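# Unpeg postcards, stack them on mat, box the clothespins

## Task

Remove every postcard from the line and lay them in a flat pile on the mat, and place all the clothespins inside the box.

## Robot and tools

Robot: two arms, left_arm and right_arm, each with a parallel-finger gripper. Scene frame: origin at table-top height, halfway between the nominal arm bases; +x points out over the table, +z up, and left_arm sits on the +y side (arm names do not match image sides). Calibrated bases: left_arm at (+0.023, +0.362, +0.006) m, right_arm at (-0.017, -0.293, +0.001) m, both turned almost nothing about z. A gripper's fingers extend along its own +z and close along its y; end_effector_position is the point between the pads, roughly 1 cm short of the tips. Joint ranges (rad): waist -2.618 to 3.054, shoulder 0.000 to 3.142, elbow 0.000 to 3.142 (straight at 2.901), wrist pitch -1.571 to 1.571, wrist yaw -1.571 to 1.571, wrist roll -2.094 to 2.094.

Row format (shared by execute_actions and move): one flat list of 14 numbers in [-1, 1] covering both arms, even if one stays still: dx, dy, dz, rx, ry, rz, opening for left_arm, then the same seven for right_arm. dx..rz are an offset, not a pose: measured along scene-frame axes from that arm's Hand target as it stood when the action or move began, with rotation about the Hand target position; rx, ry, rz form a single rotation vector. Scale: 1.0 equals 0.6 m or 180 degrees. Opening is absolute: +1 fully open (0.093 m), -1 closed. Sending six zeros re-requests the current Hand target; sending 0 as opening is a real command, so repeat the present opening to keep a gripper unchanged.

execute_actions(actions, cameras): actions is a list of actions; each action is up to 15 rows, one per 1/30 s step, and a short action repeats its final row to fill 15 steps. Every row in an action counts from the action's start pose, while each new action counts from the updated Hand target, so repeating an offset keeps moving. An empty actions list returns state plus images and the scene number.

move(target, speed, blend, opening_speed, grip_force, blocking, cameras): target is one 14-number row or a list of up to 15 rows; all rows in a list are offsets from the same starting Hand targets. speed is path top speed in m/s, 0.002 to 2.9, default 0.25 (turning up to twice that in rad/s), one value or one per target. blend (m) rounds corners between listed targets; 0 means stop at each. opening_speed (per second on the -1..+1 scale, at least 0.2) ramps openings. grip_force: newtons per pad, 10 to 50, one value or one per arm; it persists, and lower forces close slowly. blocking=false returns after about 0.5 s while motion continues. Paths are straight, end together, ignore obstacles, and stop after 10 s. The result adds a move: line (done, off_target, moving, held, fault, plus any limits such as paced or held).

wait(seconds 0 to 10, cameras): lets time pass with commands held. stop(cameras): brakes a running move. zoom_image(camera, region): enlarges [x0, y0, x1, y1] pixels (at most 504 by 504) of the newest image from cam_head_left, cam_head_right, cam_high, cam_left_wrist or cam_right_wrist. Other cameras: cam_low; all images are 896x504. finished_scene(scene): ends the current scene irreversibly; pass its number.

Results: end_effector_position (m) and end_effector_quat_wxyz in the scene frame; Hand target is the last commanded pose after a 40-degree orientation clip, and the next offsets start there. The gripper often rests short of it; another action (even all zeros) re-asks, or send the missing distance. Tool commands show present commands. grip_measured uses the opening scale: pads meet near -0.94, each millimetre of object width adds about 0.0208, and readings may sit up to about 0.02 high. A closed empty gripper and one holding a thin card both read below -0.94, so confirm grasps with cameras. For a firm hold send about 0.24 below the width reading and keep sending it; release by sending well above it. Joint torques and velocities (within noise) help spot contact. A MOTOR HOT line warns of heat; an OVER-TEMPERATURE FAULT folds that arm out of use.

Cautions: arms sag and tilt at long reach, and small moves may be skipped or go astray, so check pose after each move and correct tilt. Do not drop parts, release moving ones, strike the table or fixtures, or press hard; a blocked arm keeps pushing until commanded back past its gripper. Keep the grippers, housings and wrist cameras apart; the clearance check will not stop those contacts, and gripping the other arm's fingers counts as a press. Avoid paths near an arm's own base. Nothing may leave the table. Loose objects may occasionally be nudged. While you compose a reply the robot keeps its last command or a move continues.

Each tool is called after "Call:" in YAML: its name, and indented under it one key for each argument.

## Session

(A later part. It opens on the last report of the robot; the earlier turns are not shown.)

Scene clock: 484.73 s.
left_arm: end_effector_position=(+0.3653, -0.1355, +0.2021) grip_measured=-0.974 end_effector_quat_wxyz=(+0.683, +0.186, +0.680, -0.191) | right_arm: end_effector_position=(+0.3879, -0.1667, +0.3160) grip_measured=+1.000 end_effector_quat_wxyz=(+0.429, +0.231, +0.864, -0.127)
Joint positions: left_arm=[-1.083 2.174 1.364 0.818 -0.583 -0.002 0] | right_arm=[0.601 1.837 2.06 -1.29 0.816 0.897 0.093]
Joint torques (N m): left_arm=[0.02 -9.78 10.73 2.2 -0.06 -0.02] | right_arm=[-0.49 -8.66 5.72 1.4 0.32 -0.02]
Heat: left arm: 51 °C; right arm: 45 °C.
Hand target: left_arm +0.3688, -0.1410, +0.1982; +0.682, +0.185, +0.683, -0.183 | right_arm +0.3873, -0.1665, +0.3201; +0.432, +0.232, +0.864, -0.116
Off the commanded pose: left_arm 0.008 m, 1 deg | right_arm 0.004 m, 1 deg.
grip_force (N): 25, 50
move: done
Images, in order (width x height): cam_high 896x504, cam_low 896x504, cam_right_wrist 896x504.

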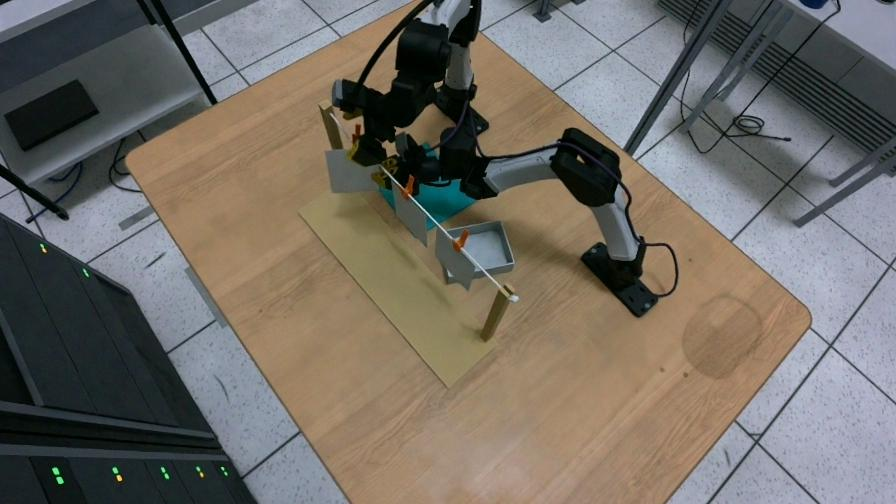

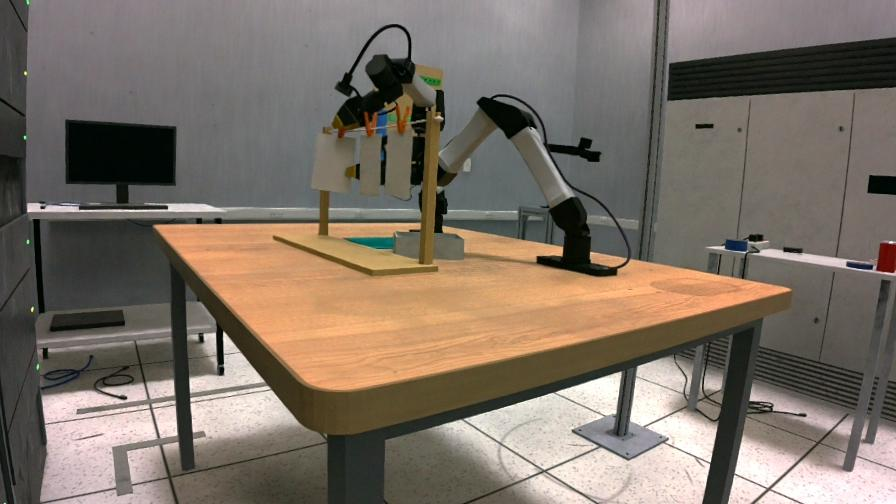

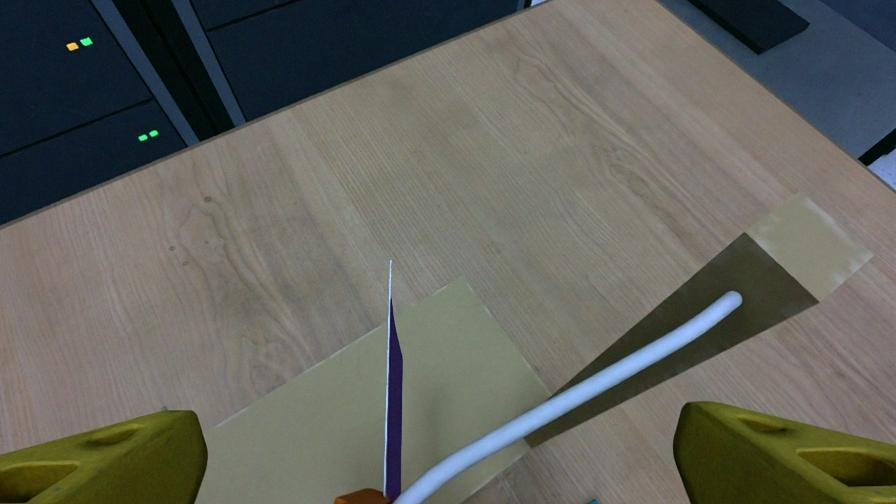

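Call:
move:
  target: [0,0,0,0,0,0,-1,0.001,0.023,0.008,0,0,0,1]
  speed: 0.1

Call:
move:
  target: [0,0,0,0,0,0,-1,0,0,0,0,0,0,-0.5]
  opening_speed: 0.6
  cameras: ["cam_high","cam_low","cam_right_wrist","cam_left_wrist"]

Scene clock: 495.47 s.
left_arm: end_effector_position=(+0.3653, -0.1355, +0.2021) grip_measured=-0.974 end_effector_quat_wxyz=(+0.683, +0.186, +0.680, -0.191) | right_arm: end_effector_position=(+0.3864, -0.1560, +0.3234) grip_measured=+1.000 end_effector_quat_wxyz=(+0.429, +0.223, +0.867, -0.122)
Joint positions: left_arm=[-1.083 2.174 1.364 0.818 -0.583 -0.002 0] | right_arm=[0.625 1.868 2.134 -1.338 0.816 0.904 0.093]
Joint torques (N m): left_arm=[-0.05 -9.88 10.74 2.19 -0.04 -0.02] | right_arm=[0.31 -6.45 8.53 1.21 0.52 0.21]
Heat: left arm: 51 °C; right arm: 45 °C.
Hand target: left_arm +0.3688, -0.1410, +0.1982; +0.682, +0.185, +0.683, -0.183 | right_arm +0.3879, -0.1526, +0.3249; +0.432, +0.232, +0.864, -0.116
Off the commanded pose: left_arm 0.008 m, 1 deg | right_arm 0.004 m, 1 deg.
grip_force (N): 25, 50
move: done

Scene clock: 498.17 s.
left_arm: end_effector_position=(+0.3658, -0.1346, +0.1993) grip_measured=-0.974 end_effector_quat_wxyz=(+0.681, +0.187, +0.683, -0.186) | right_arm: end_effector_position=(+0.3858, -0.1564, +0.3230) grip_measured=-0.493 end_effector_quat_wxyz=(+0.428, +0.223, +0.867, -0.123)
Joint positions: left_arm=[-1.083 2.174 1.364 0.805 -0.589 -0.002 0] | right_arm=[0.625 1.868 2.134 -1.342 0.816 0.906 0.022]
Joint torques (N m): left_arm=[0.05 -9.85 10.77 2.37 0.01 -0.04] | right_arm=[0.23 -6.35 8.51 1.25 0.51 0.23]
Heat: left arm: 51 °C; right arm: 45 °C.
Hand target: left_arm +0.3688, -0.1410, +0.1983; +0.682, +0.185, +0.683, -0.183 | right_arm +0.3879, -0.1526, +0.3249; +0.432, +0.231, +0.864, -0.116
Off the commanded pose: left_arm 0.007 m, 0 deg | right_arm 0.005 m, 1 deg.
grip_force (N): 25, 50
move: done
Images, in order (width x height): cam_high 896x504, cam_low 896x504, cam_left_wrist 896x504, cam_right_wrist 896x504.

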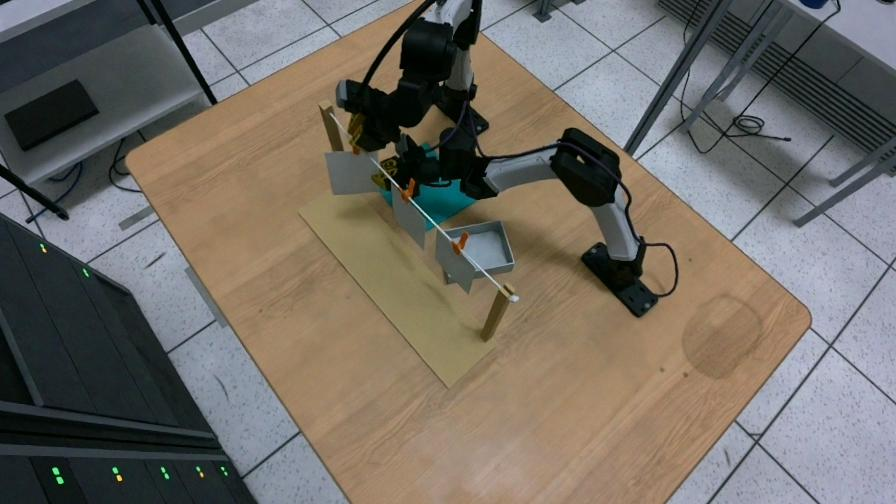

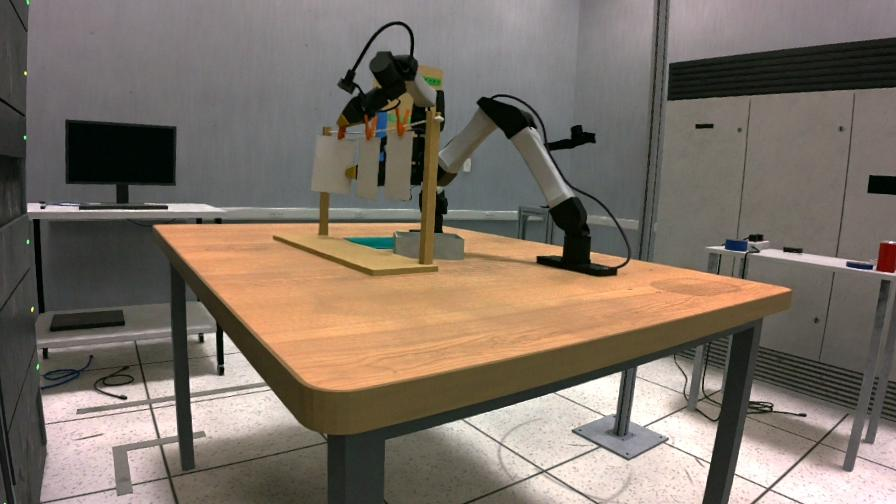

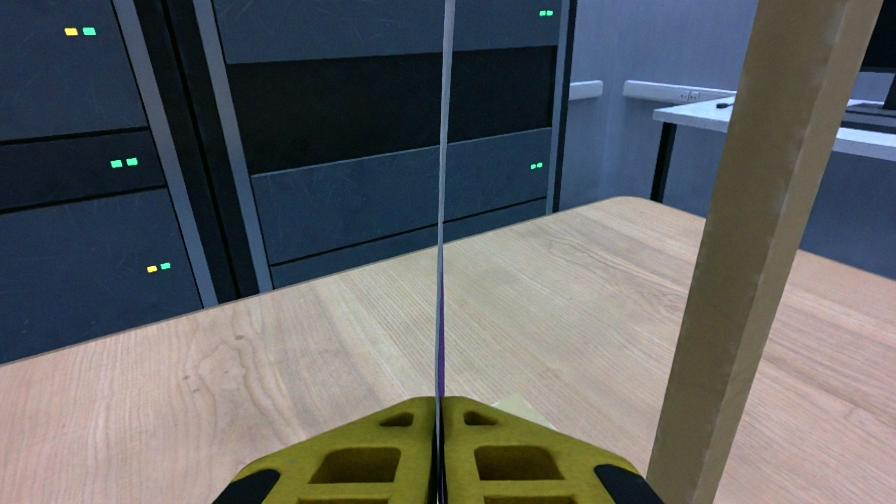

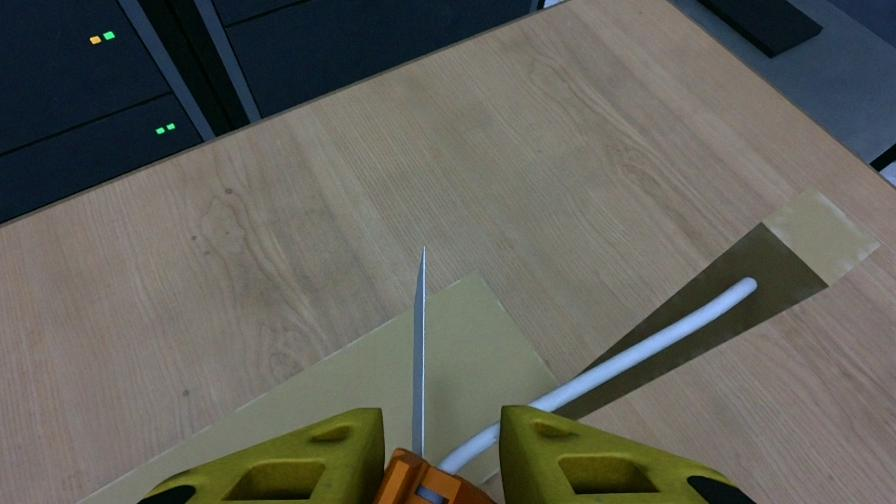

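Call:
move:
  target: [0,0,0,0,0,0,-1,0,0,0,0,0,0,-0.85]
  opening_speed: 0.4
  cameras: ["cam_low","cam_right_wrist"]

Call:
zoom_image:
  camera: "cam_right_wrist"
  region: [330, 400, 530, 504]

Scene clock: 507.70 s.
left_arm: end_effector_position=(+0.3659, -0.1345, +0.1991) grip_measured=-0.974 end_effector_quat_wxyz=(+0.681, +0.187, +0.684, -0.185) | right_arm: end_effector_position=(+0.3858, -0.1564, +0.3230) grip_measured=-0.686 end_effector_quat_wxyz=(+0.428, +0.223, +0.867, -0.123)
Joint positions: left_arm=[-1.083 2.174 1.364 0.804 -0.59 -0.002 0] | right_arm=[0.625 1.868 2.134 -1.342 0.816 0.906 0.012]
Joint torques (N m): left_arm=[-0.01 -9.88 10.78 2.35 0 -0.03] | right_arm=[0.12 -6.22 8.46 1.24 0.56 0.24]
Heat: left arm: 51 °C; right arm: 45 °C.
Hand target: left_arm +0.3688, -0.1410, +0.1982; +0.682, +0.185, +0.683, -0.183 | right_arm +0.3879, -0.1526, +0.3249; +0.432, +0.232, +0.864, -0.116
Off the commanded pose: left_arm 0.007 m, 0 deg | right_arm 0.005 m, 1 deg.
grip_force (N): 25, 50
move: done
Images, in order (width x height): cam_low 896x504, cam_right_wrist 896x504.

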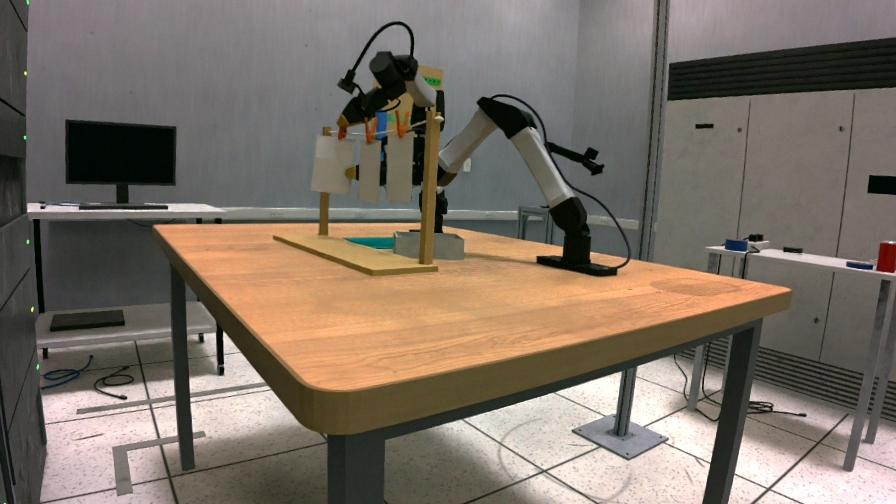

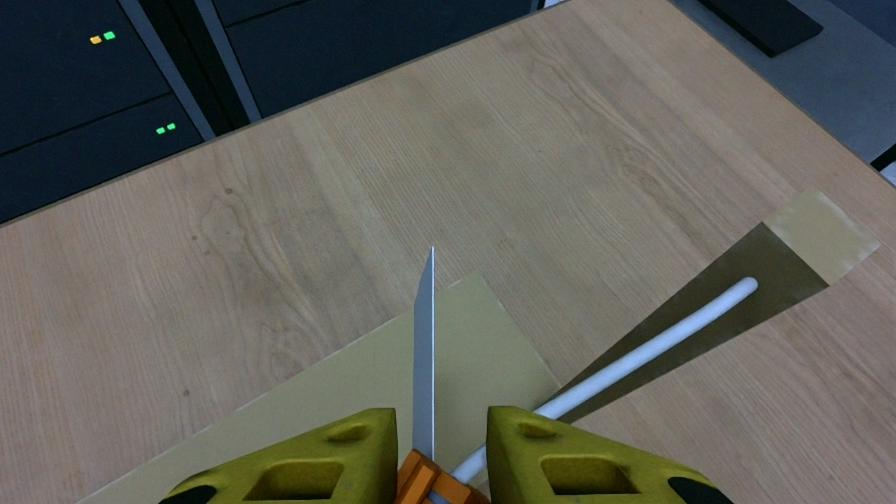

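Scaled by 2.520 from the camera's 896x504 image, which has a finer 1280x720 frame.

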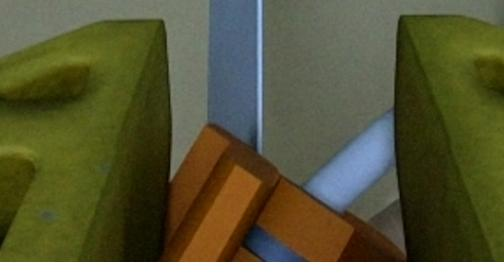

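Call:
move:
  target: [0,0,0,0,0,0,-1,0,0,0,0,0,0,-1]
  opening_speed: 0.4
  cameras: ["cam_low","cam_right_wrist"]

Call:
zoom_image:
  camera: "cam_right_wrist"
  region: [330, 400, 530, 504]

Call:
zoom_image:
  camera: "cam_low"
  region: [290, 90, 410, 210]

Scene clock: 515.23 s.
left_arm: end_effector_position=(+0.3659, -0.1345, +0.1991) grip_measured=-0.974 end_effector_quat_wxyz=(+0.681, +0.187, +0.684, -0.185) | right_arm: end_effector_position=(+0.3858, -0.1564, +0.3230) grip_measured=-0.700 end_effector_quat_wxyz=(+0.428, +0.223, +0.867, -0.123)
Joint positions: left_arm=[-1.083 2.174 1.364 0.804 -0.59 -0.002 0] | right_arm=[0.625 1.868 2.134 -1.342 0.816 0.906 0.012]
Joint torques (N m): left_arm=[0.03 -9.94 10.73 2.36 -0.02 -0.01] | right_arm=[0.38 -6.41 8.51 1.23 0.5 0.28]
Heat: left arm: 51 °C; right arm: 46 °C.
Hand target: left_arm +0.3688, -0.1410, +0.1982; +0.682, +0.185, +0.683, -0.183 | right_arm +0.3879, -0.1526, +0.3249; +0.432, +0.232, +0.864, -0.116
Off the commanded pose: left_arm 0.007 m, 0 deg | right_arm 0.005 m, 1 deg.
grip_force (N): 25, 50
move: done
Images, in order (width x height): cam_low 896x504, cam_right_wrist 896x504.

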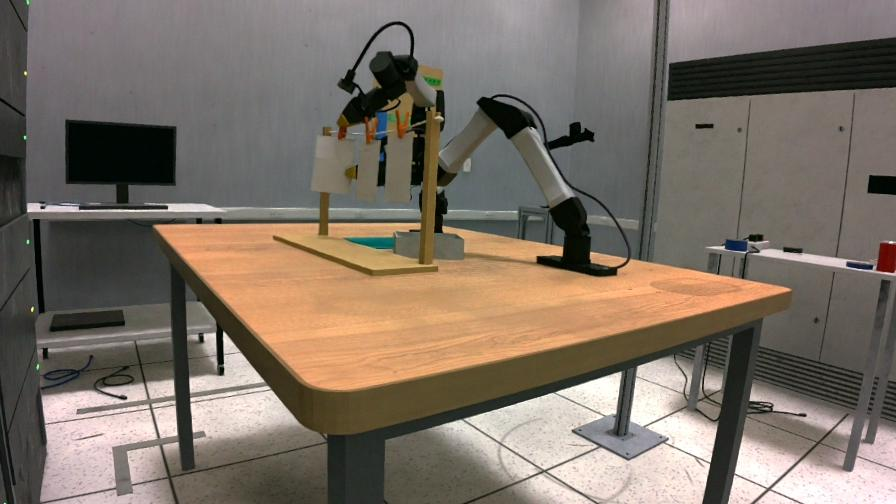

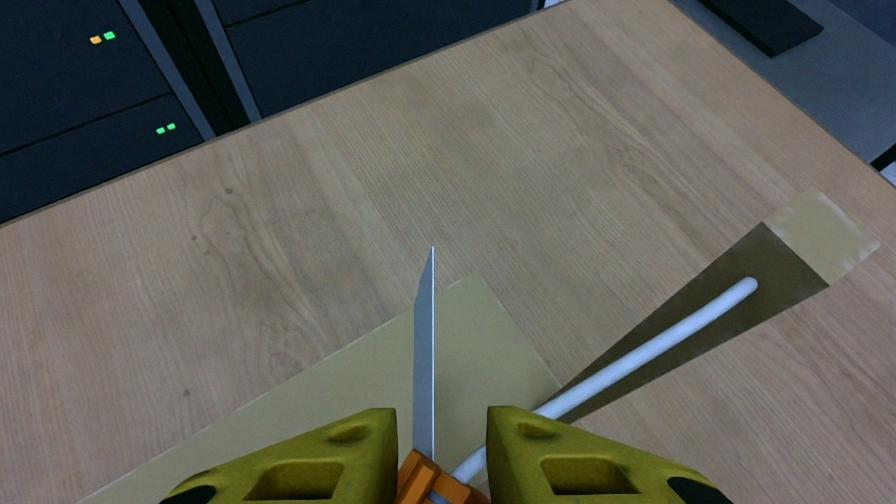

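Scaled by 2.520 from the camera's 896x504 image, which has a finer 1280x720 frame.

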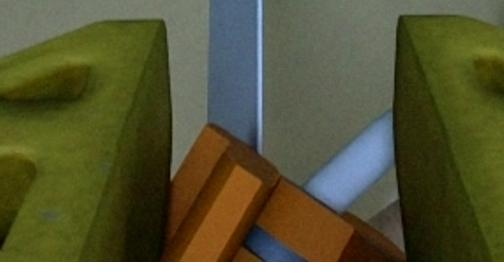

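Scaled by 4.200 from the camera's 896x504 image, which has a finer 1280x720 frame.

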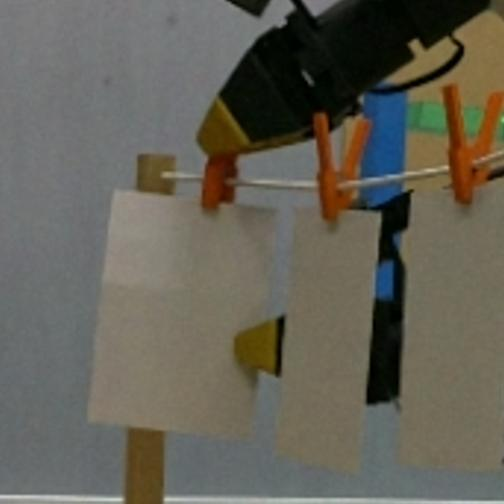

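Call:
move:
  target: [0,0,-0.03,0,0,0,-1,0,0,0.1,0,0,0,-1]
  speed: 0.05
  cameras: ["cam_low","cam_head_right","cam_right_wrist"]

Call:
zoom_image:
  camera: "cam_low"
  region: [290, 90, 410, 210]

Scene clock: 522.93 s.
left_arm: end_effector_position=(+0.3672, -0.1370, +0.1793) grip_measured=-0.974 end_effector_quat_wxyz=(+0.675, +0.193, +0.689, -0.179) | right_arm: end_effector_position=(+0.3866, -0.1558, +0.3860) grip_measured=-0.700 end_effector_quat_wxyz=(+0.459, +0.225, +0.855, -0.093)
Joint positions: left_arm=[-1.083 2.215 1.364 0.822 -0.591 -0.002 0] | right_arm=[0.625 2.004 2.597 -1.555 0.816 0.864 0.012]
Joint torques (N m): left_arm=[0.01 -10.29 9.03 2.81 -0.02 -0.04] | right_arm=[0.25 -6.11 6.69 1.34 0.49 -0.03]
Heat: left arm: 51 °C; right arm: 46 °C.
Hand target: left_arm +0.3688, -0.1410, +0.1801; +0.682, +0.185, +0.683, -0.183 | right_arm +0.3879, -0.1526, +0.3849; +0.432, +0.231, +0.864, -0.116
Off the commanded pose: left_arm 0.004 m, 1 deg | right_arm 0.004 m, 4 deg.
joint sent to its limit (right arm) — joint 4 (wrist pitch), lower limit. The joint targets are off in orientation, not in position.
grip_force (N): 25, 50
move: off_target (right_arm)
Images, in order (width x height): cam_head_right 896x504, cam_low 896x504, cam_right_wrist 896x504.

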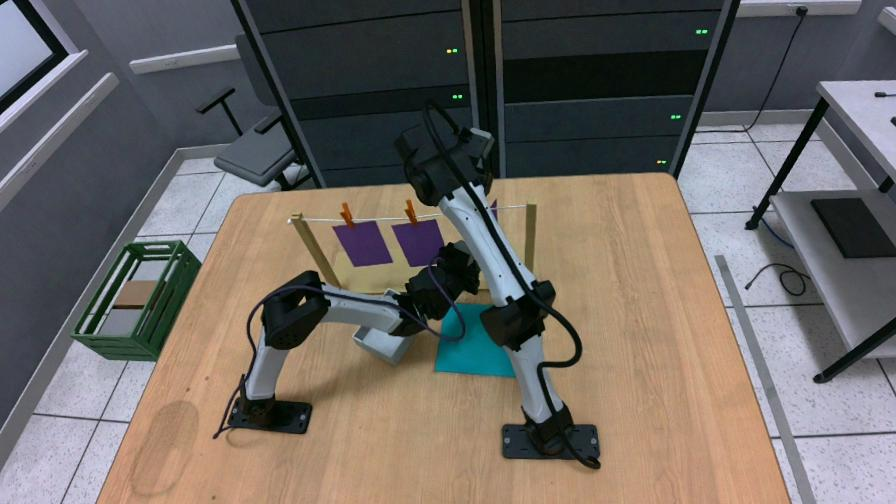

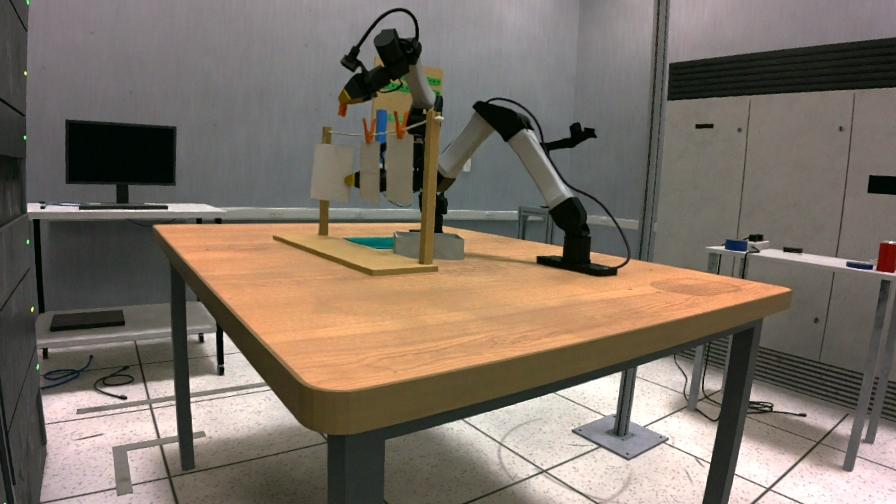

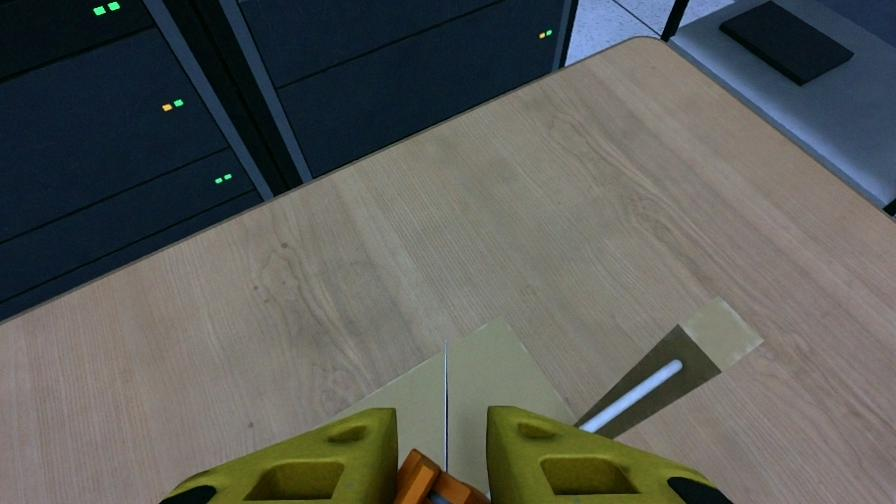

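Scaled by 4.200 from the camera's 896x504 image, which has a finer 1280x720 frame.

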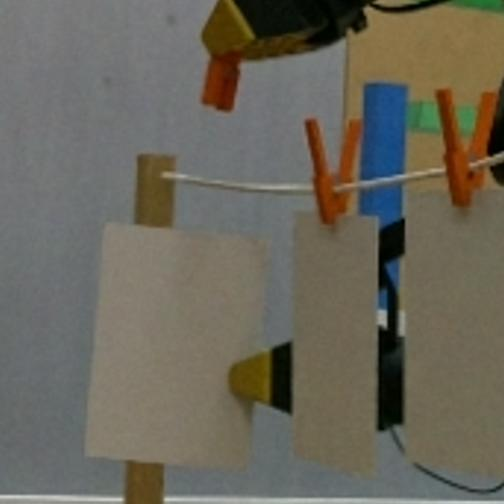

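Call:
move:
  target:
    - [-0.24,0.06,0.03,0,0,0,-1,-0.05,-0.1,0,0,0,0,-1]
    - [-0.31,0.11,0.03,0.448,-0.26,-0.26,-1,-0.1,-0.2,0,0,0,0,-1]
    - [-0.26,0.053,-0.19,0.448,-0.26,-0.26,-1,-0.1,-0.2,0,0,0,0,-1]
  speed: [0.2,0.4,0.1]
  blend: [0.03,0.02,0]
  cameras: ["all"]

Scene clock: 559.67 s.
left_arm: end_effector_position=(+0.2117, -0.1093, +0.0716) grip_measured=-0.974 end_effector_quat_wxyz=(+0.480, +0.837, +0.225, +0.133) | right_arm: end_effector_position=(+0.3309, -0.2712, +0.3794) grip_measured=-0.700 end_effector_quat_wxyz=(+0.425, +0.231, +0.866, -0.126)
Joint positions: left_arm=[-1.211 1.941 0.957 0.445 -0.185 1.47 0] | right_arm=[0.38 1.54 1.993 -1.357 0.688 0.65 0.012]
Joint torques (N m): left_arm=[0.66 -8.23 5.81 2.83 0.21 -0.06] | right_arm=[-0.66 -6.24 5.19 1.78 0.16 -0.09]
Heat: left arm: 54 °C; right arm: 46 °C.
Hand target: left_arm +0.2128, -0.1092, +0.0661; +0.483, +0.837, +0.223, +0.129 | right_arm +0.3279, -0.2727, +0.3848; +0.432, +0.232, +0.864, -0.116
Off the commanded pose: left_arm 0.006 m, 1 deg | right_arm 0.006 m, 1 deg.
grip_force (N): 25, 50
move: done

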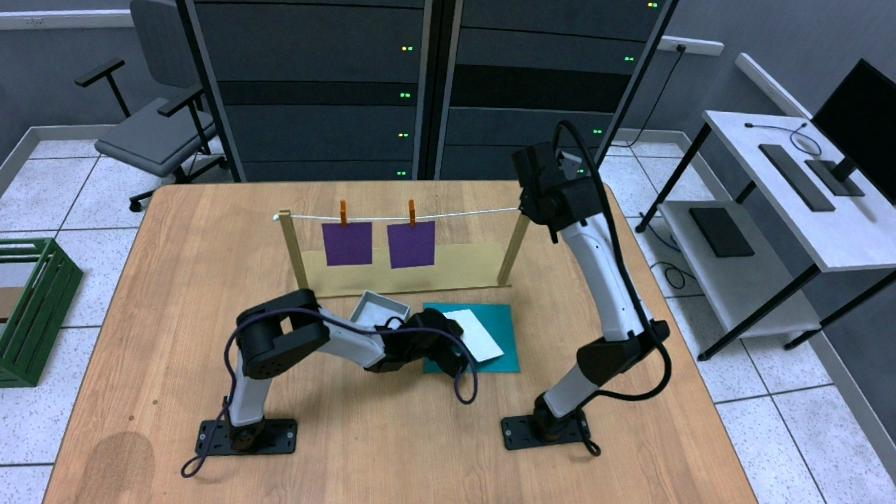

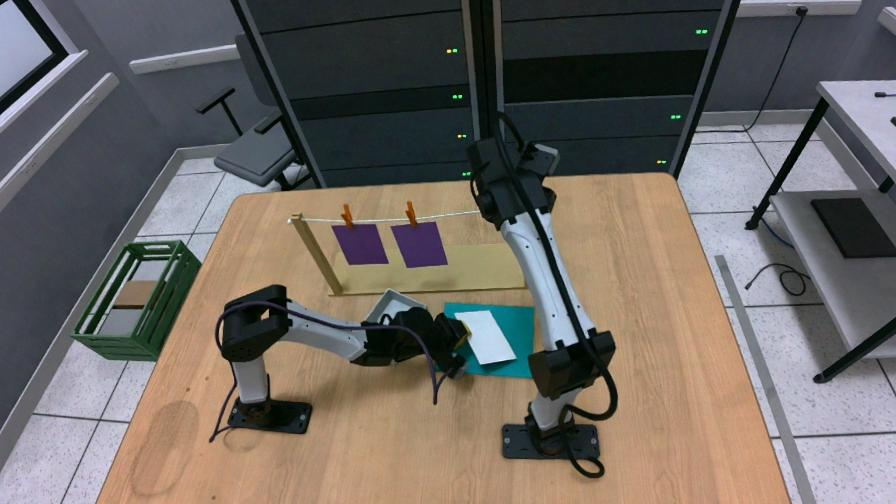

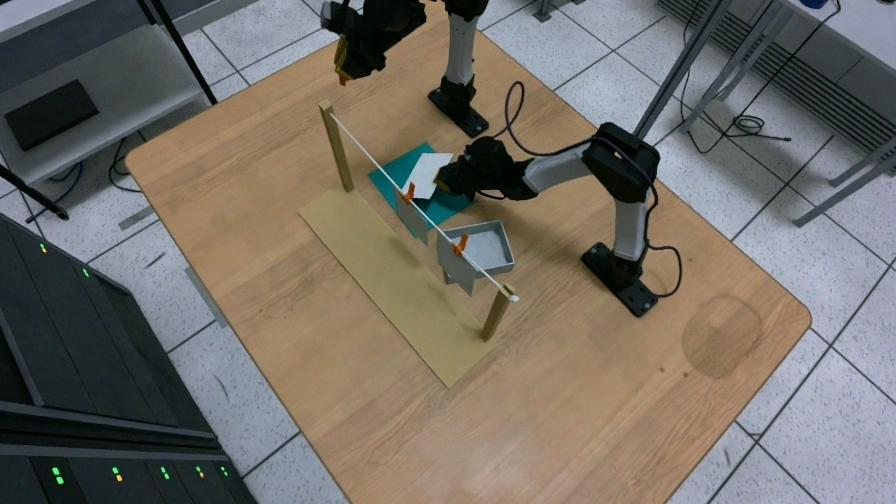

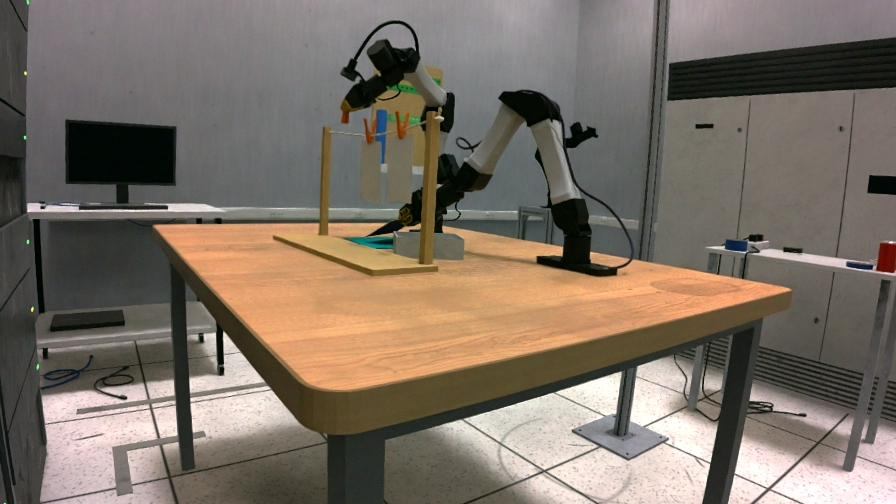

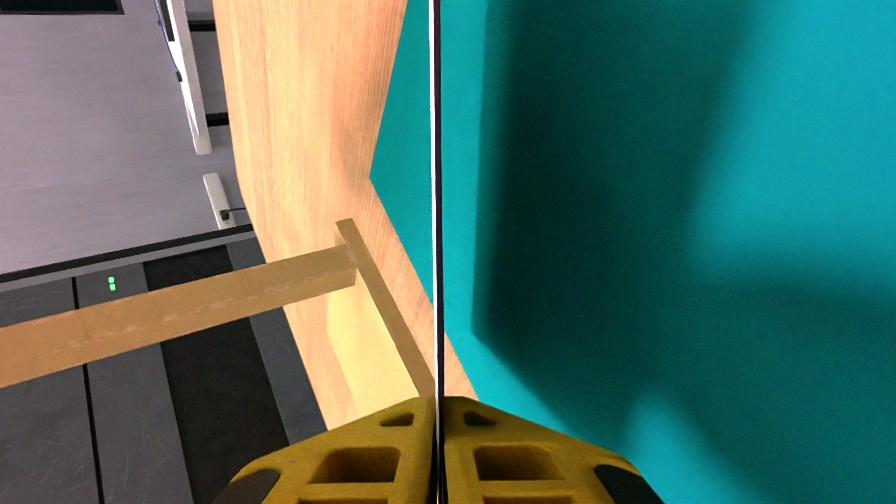

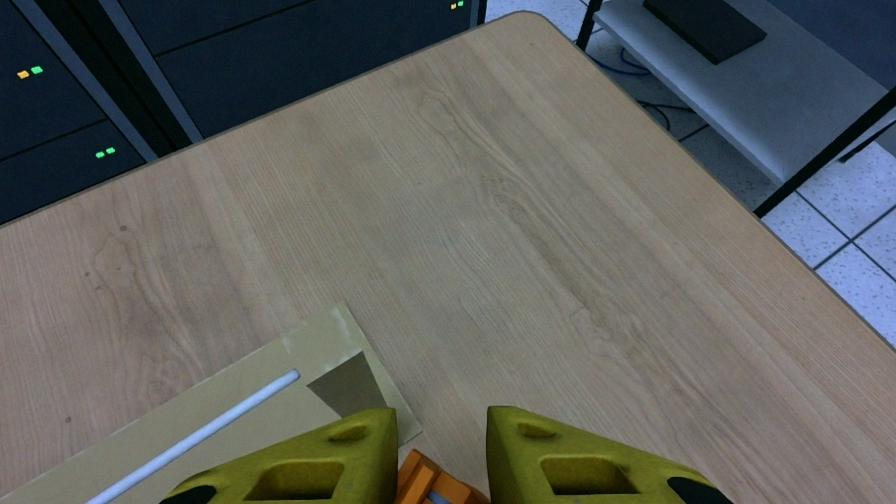

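Call:
move:
  target:
    - [0,0,-0.07,0,0,0,-1,0,0,0,0,0,0,-1]
    - [0,0,-0.07,0,0,0,-0.72,0,0,0,0,0,0,-1]
    - [-0.05,0.087,0,0,0,0,-0.72,0,0,0,0,0,0,-1]
    - [-0.07,0.3,0.3,0,0,0,-0.7,0,0,0,0,0,0,-1]
  speed: [0.05,0.05,0.1,0.3]
  blend: [0,0,0.01,0]
  cameras: ["all"]

Scene clock: 573.87 s.
left_arm: end_effector_position=(+0.1695, +0.0746, +0.2358) grip_measured=-0.702 end_effector_quat_wxyz=(+0.477, +0.839, +0.227, +0.132) | right_arm: end_effector_position=(+0.3309, -0.2712, +0.3794) grip_measured=-0.700 end_effector_quat_wxyz=(+0.425, +0.231, +0.866, -0.126)
Joint positions: left_arm=[-1.112 0.939 0.808 -0.407 -0.098 1.518 0.012] | right_arm=[0.38 1.54 1.993 -1.357 0.688 0.65 0.012]
Joint torques (N m): left_arm=[0.68 -0.64 11.47 2.32 0.23 -0.04] | right_arm=[-0.66 -6.56 5.22 1.77 0.19 -0.08]
Heat: left arm: 52 °C; right arm: 45 °C.
Hand target: left_arm +0.1709, +0.0708, +0.2460; +0.483, +0.837, +0.223, +0.129 | right_arm +0.3279, -0.2727, +0.3848; +0.432, +0.232, +0.864, -0.116
Off the commanded pose: left_arm 0.011 m, 1 deg | right_arm 0.006 m, 1 deg.
grip_force (N): 25, 50
move: off_target (left_arm); target 2's new opening was sent with left_arm's hand 0.024 m and 3 deg from that target; target 4's new opening was sent with left_arm's hand 0.011 m and 1 deg from that target

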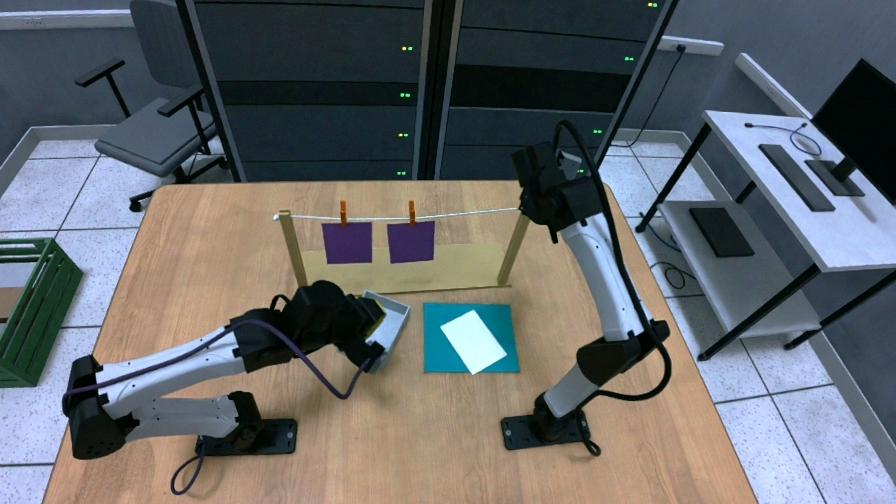

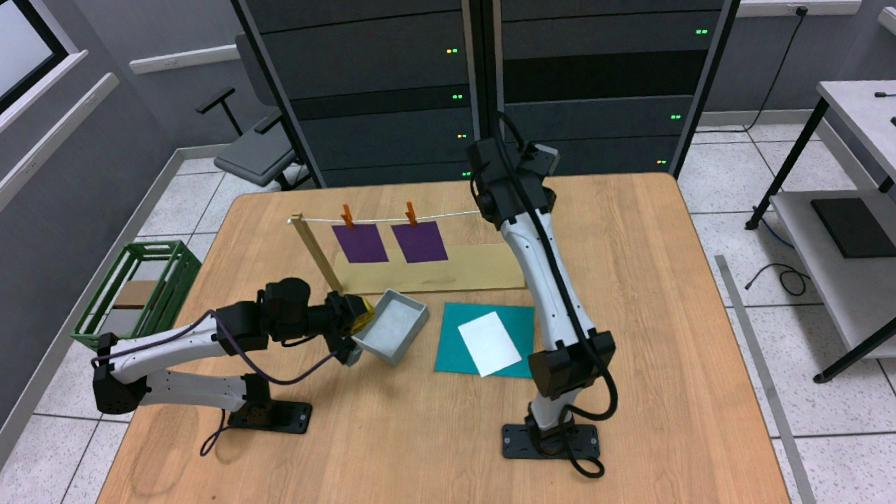

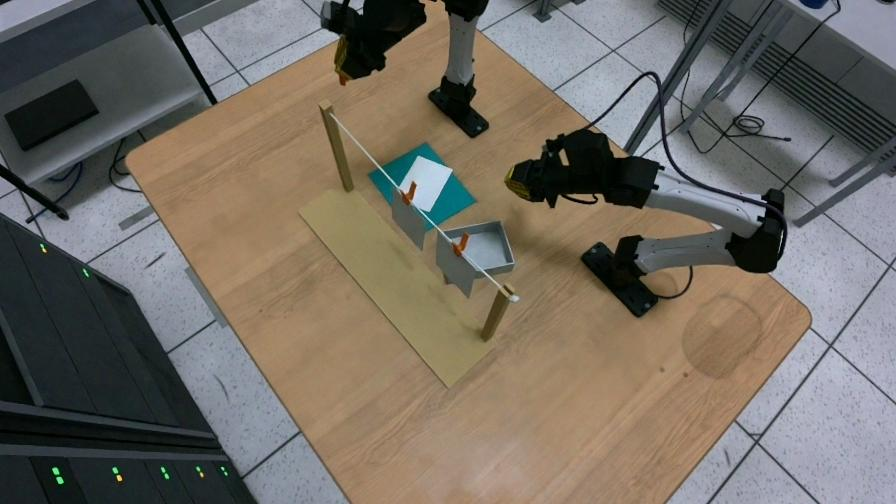

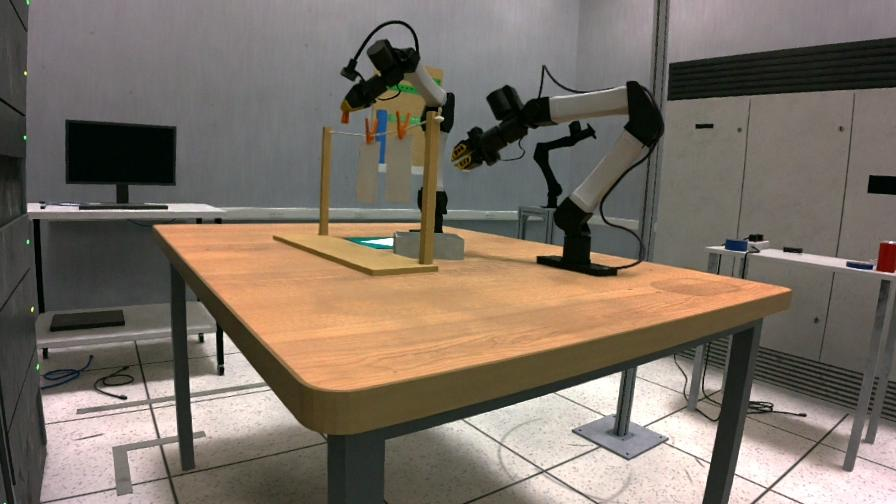

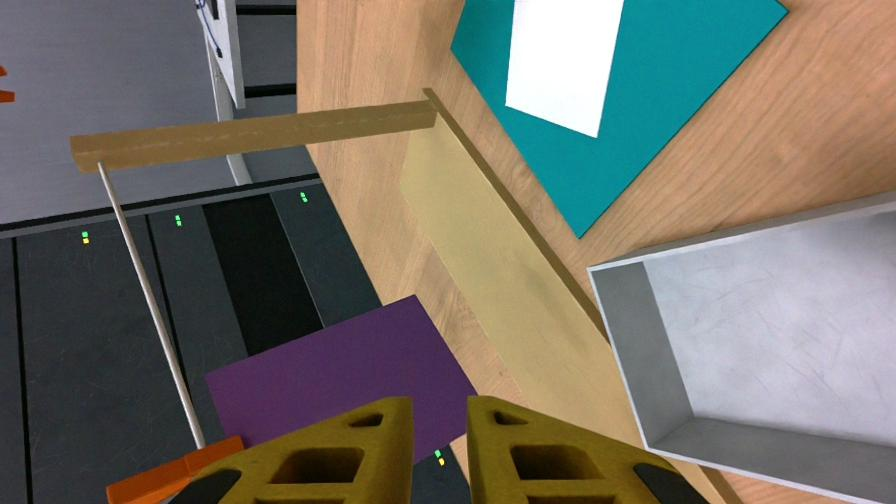

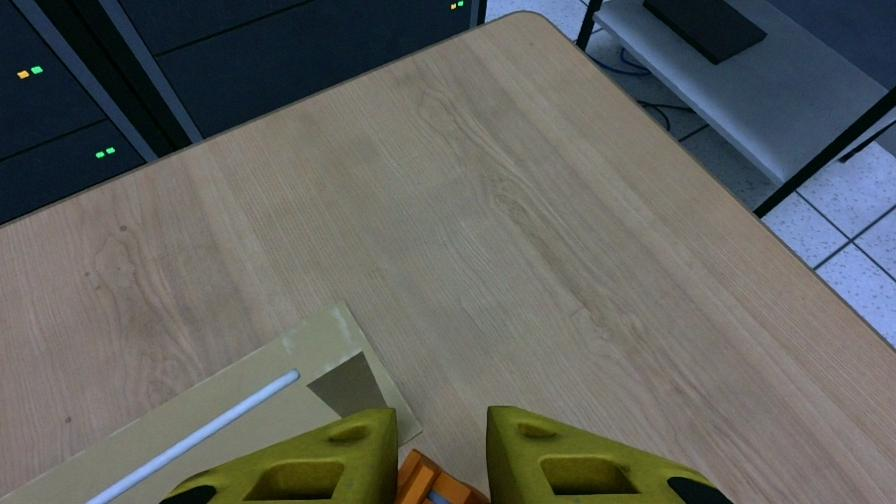

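Call:
move:
  target:
    - [0.215,0.315,0.14,-0.373,0.343,0.152,-0.4,-0.147,0.2,-0.14,-0.007,0.078,0.387,-1]
    - [0.215,0.315,0.14,-0.373,0.343,0.152,-0.4,-0.155,0.54,-0.3,-0.007,0.078,0.387,-1]
    - [0.215,0.315,0.14,-0.373,0.343,0.152,-0.4,-0.155,0.54,-0.5,-0.007,0.078,0.387,-1]
  speed: [0.3,0.25,0.12]
  blend: [0.05,0.03,0]
  cameras: ["cam_head_left","cam_head_right","cam_high","cam_low","cam_right_wrist"]

Scene clock: 601.07 s.
left_arm: end_effector_position=(+0.2983, +0.2583, +0.3342) grip_measured=-0.402 end_effector_quat_wxyz=(+0.627, +0.328, +0.627, -0.326) | right_arm: end_effector_position=(+0.2325, +0.0482, +0.0875) grip_measured=-0.700 end_effector_quat_wxyz=(+0.314, -0.331, +0.883, +0.114)
Joint positions: left_arm=[0.229 0.901 0.695 0.202 1.151 0.005 0.026] | right_arm=[1.02 1.664 1.013 -0.262 0.192 0.233 0.012]
Joint torques (N m): left_arm=[0.65 -0.54 6.71 2.36 0.16 -0.1] | right_arm=[0.29 -5.48 6.6 2.05 0.2 0.19]
Heat: left arm: 52 °C; right arm: 45 °C.
Hand target: left_arm +0.2998, +0.2598, +0.3301; +0.627, +0.327, +0.626, -0.328 | right_arm +0.2347, +0.0513, +0.0848; +0.320, -0.322, +0.883, +0.116
Off the commanded pose: left_arm 0.005 m, 0 deg | right_arm 0.005 m, 1 deg.
grip_force (N): 25, 50
move: done
Images, in order (width x height): cam_head_left 896x504, cam_head_right 896x504, cam_high 896x504, cam_low 896x504, cam_right_wrist 896x504.

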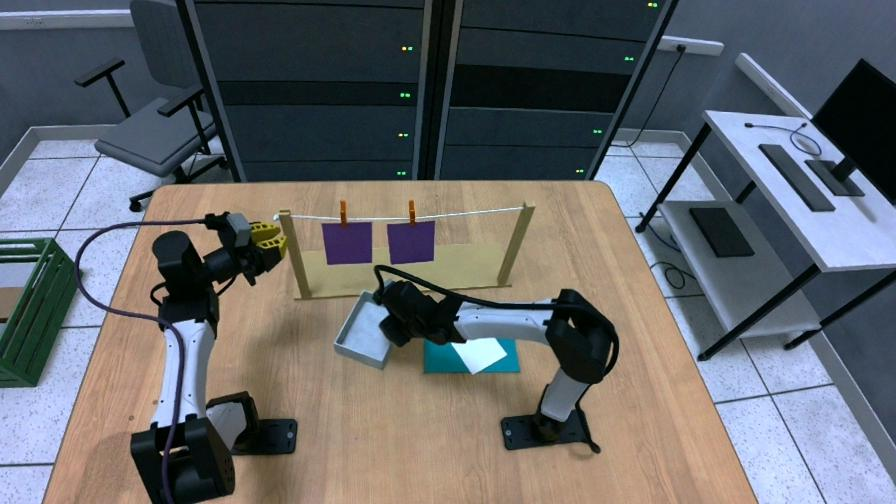

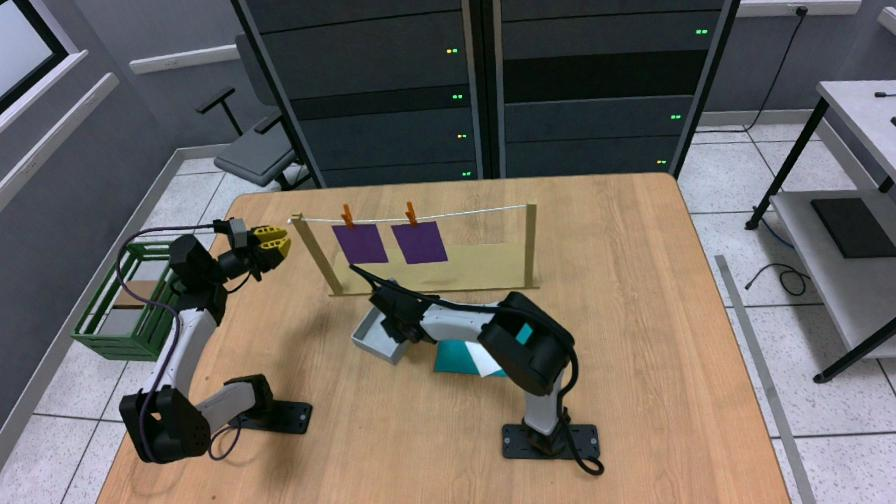

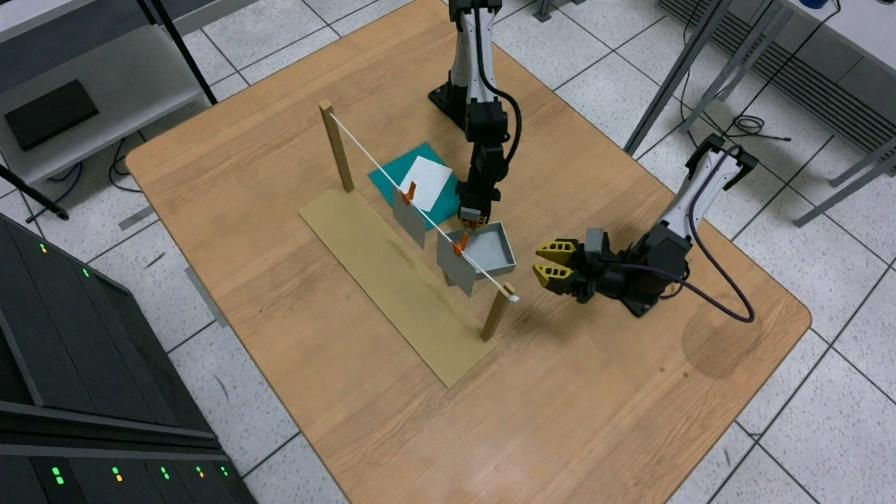

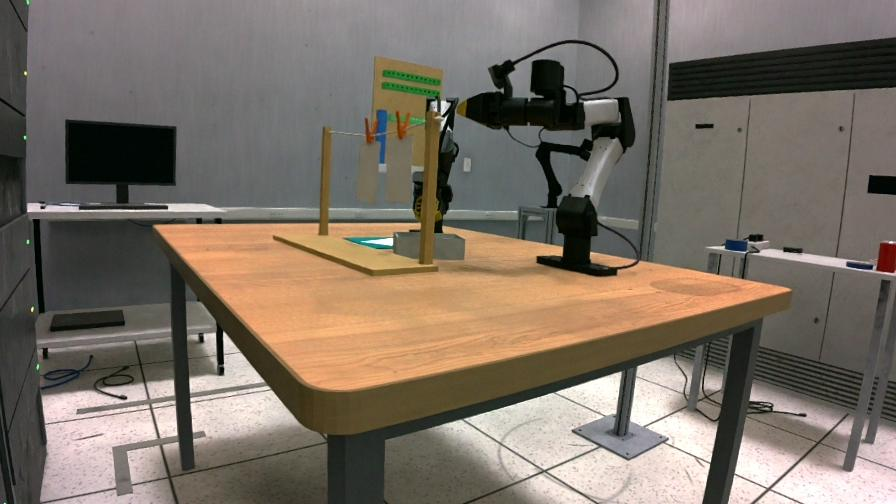

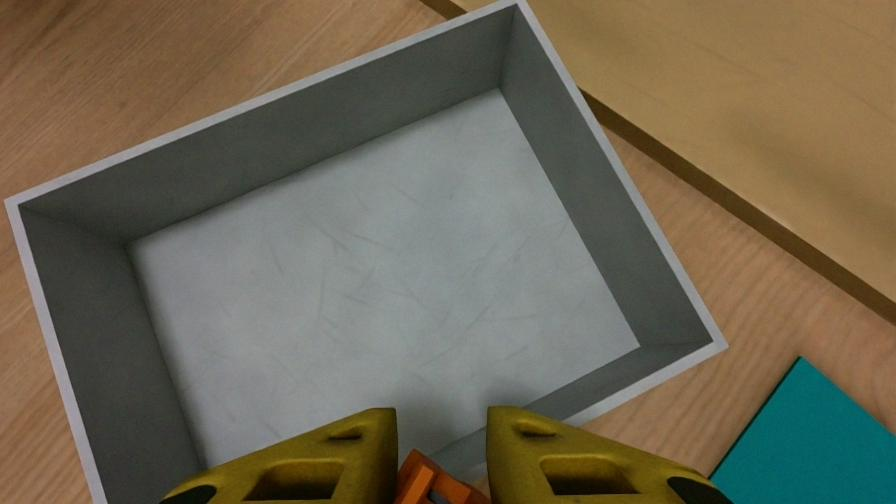

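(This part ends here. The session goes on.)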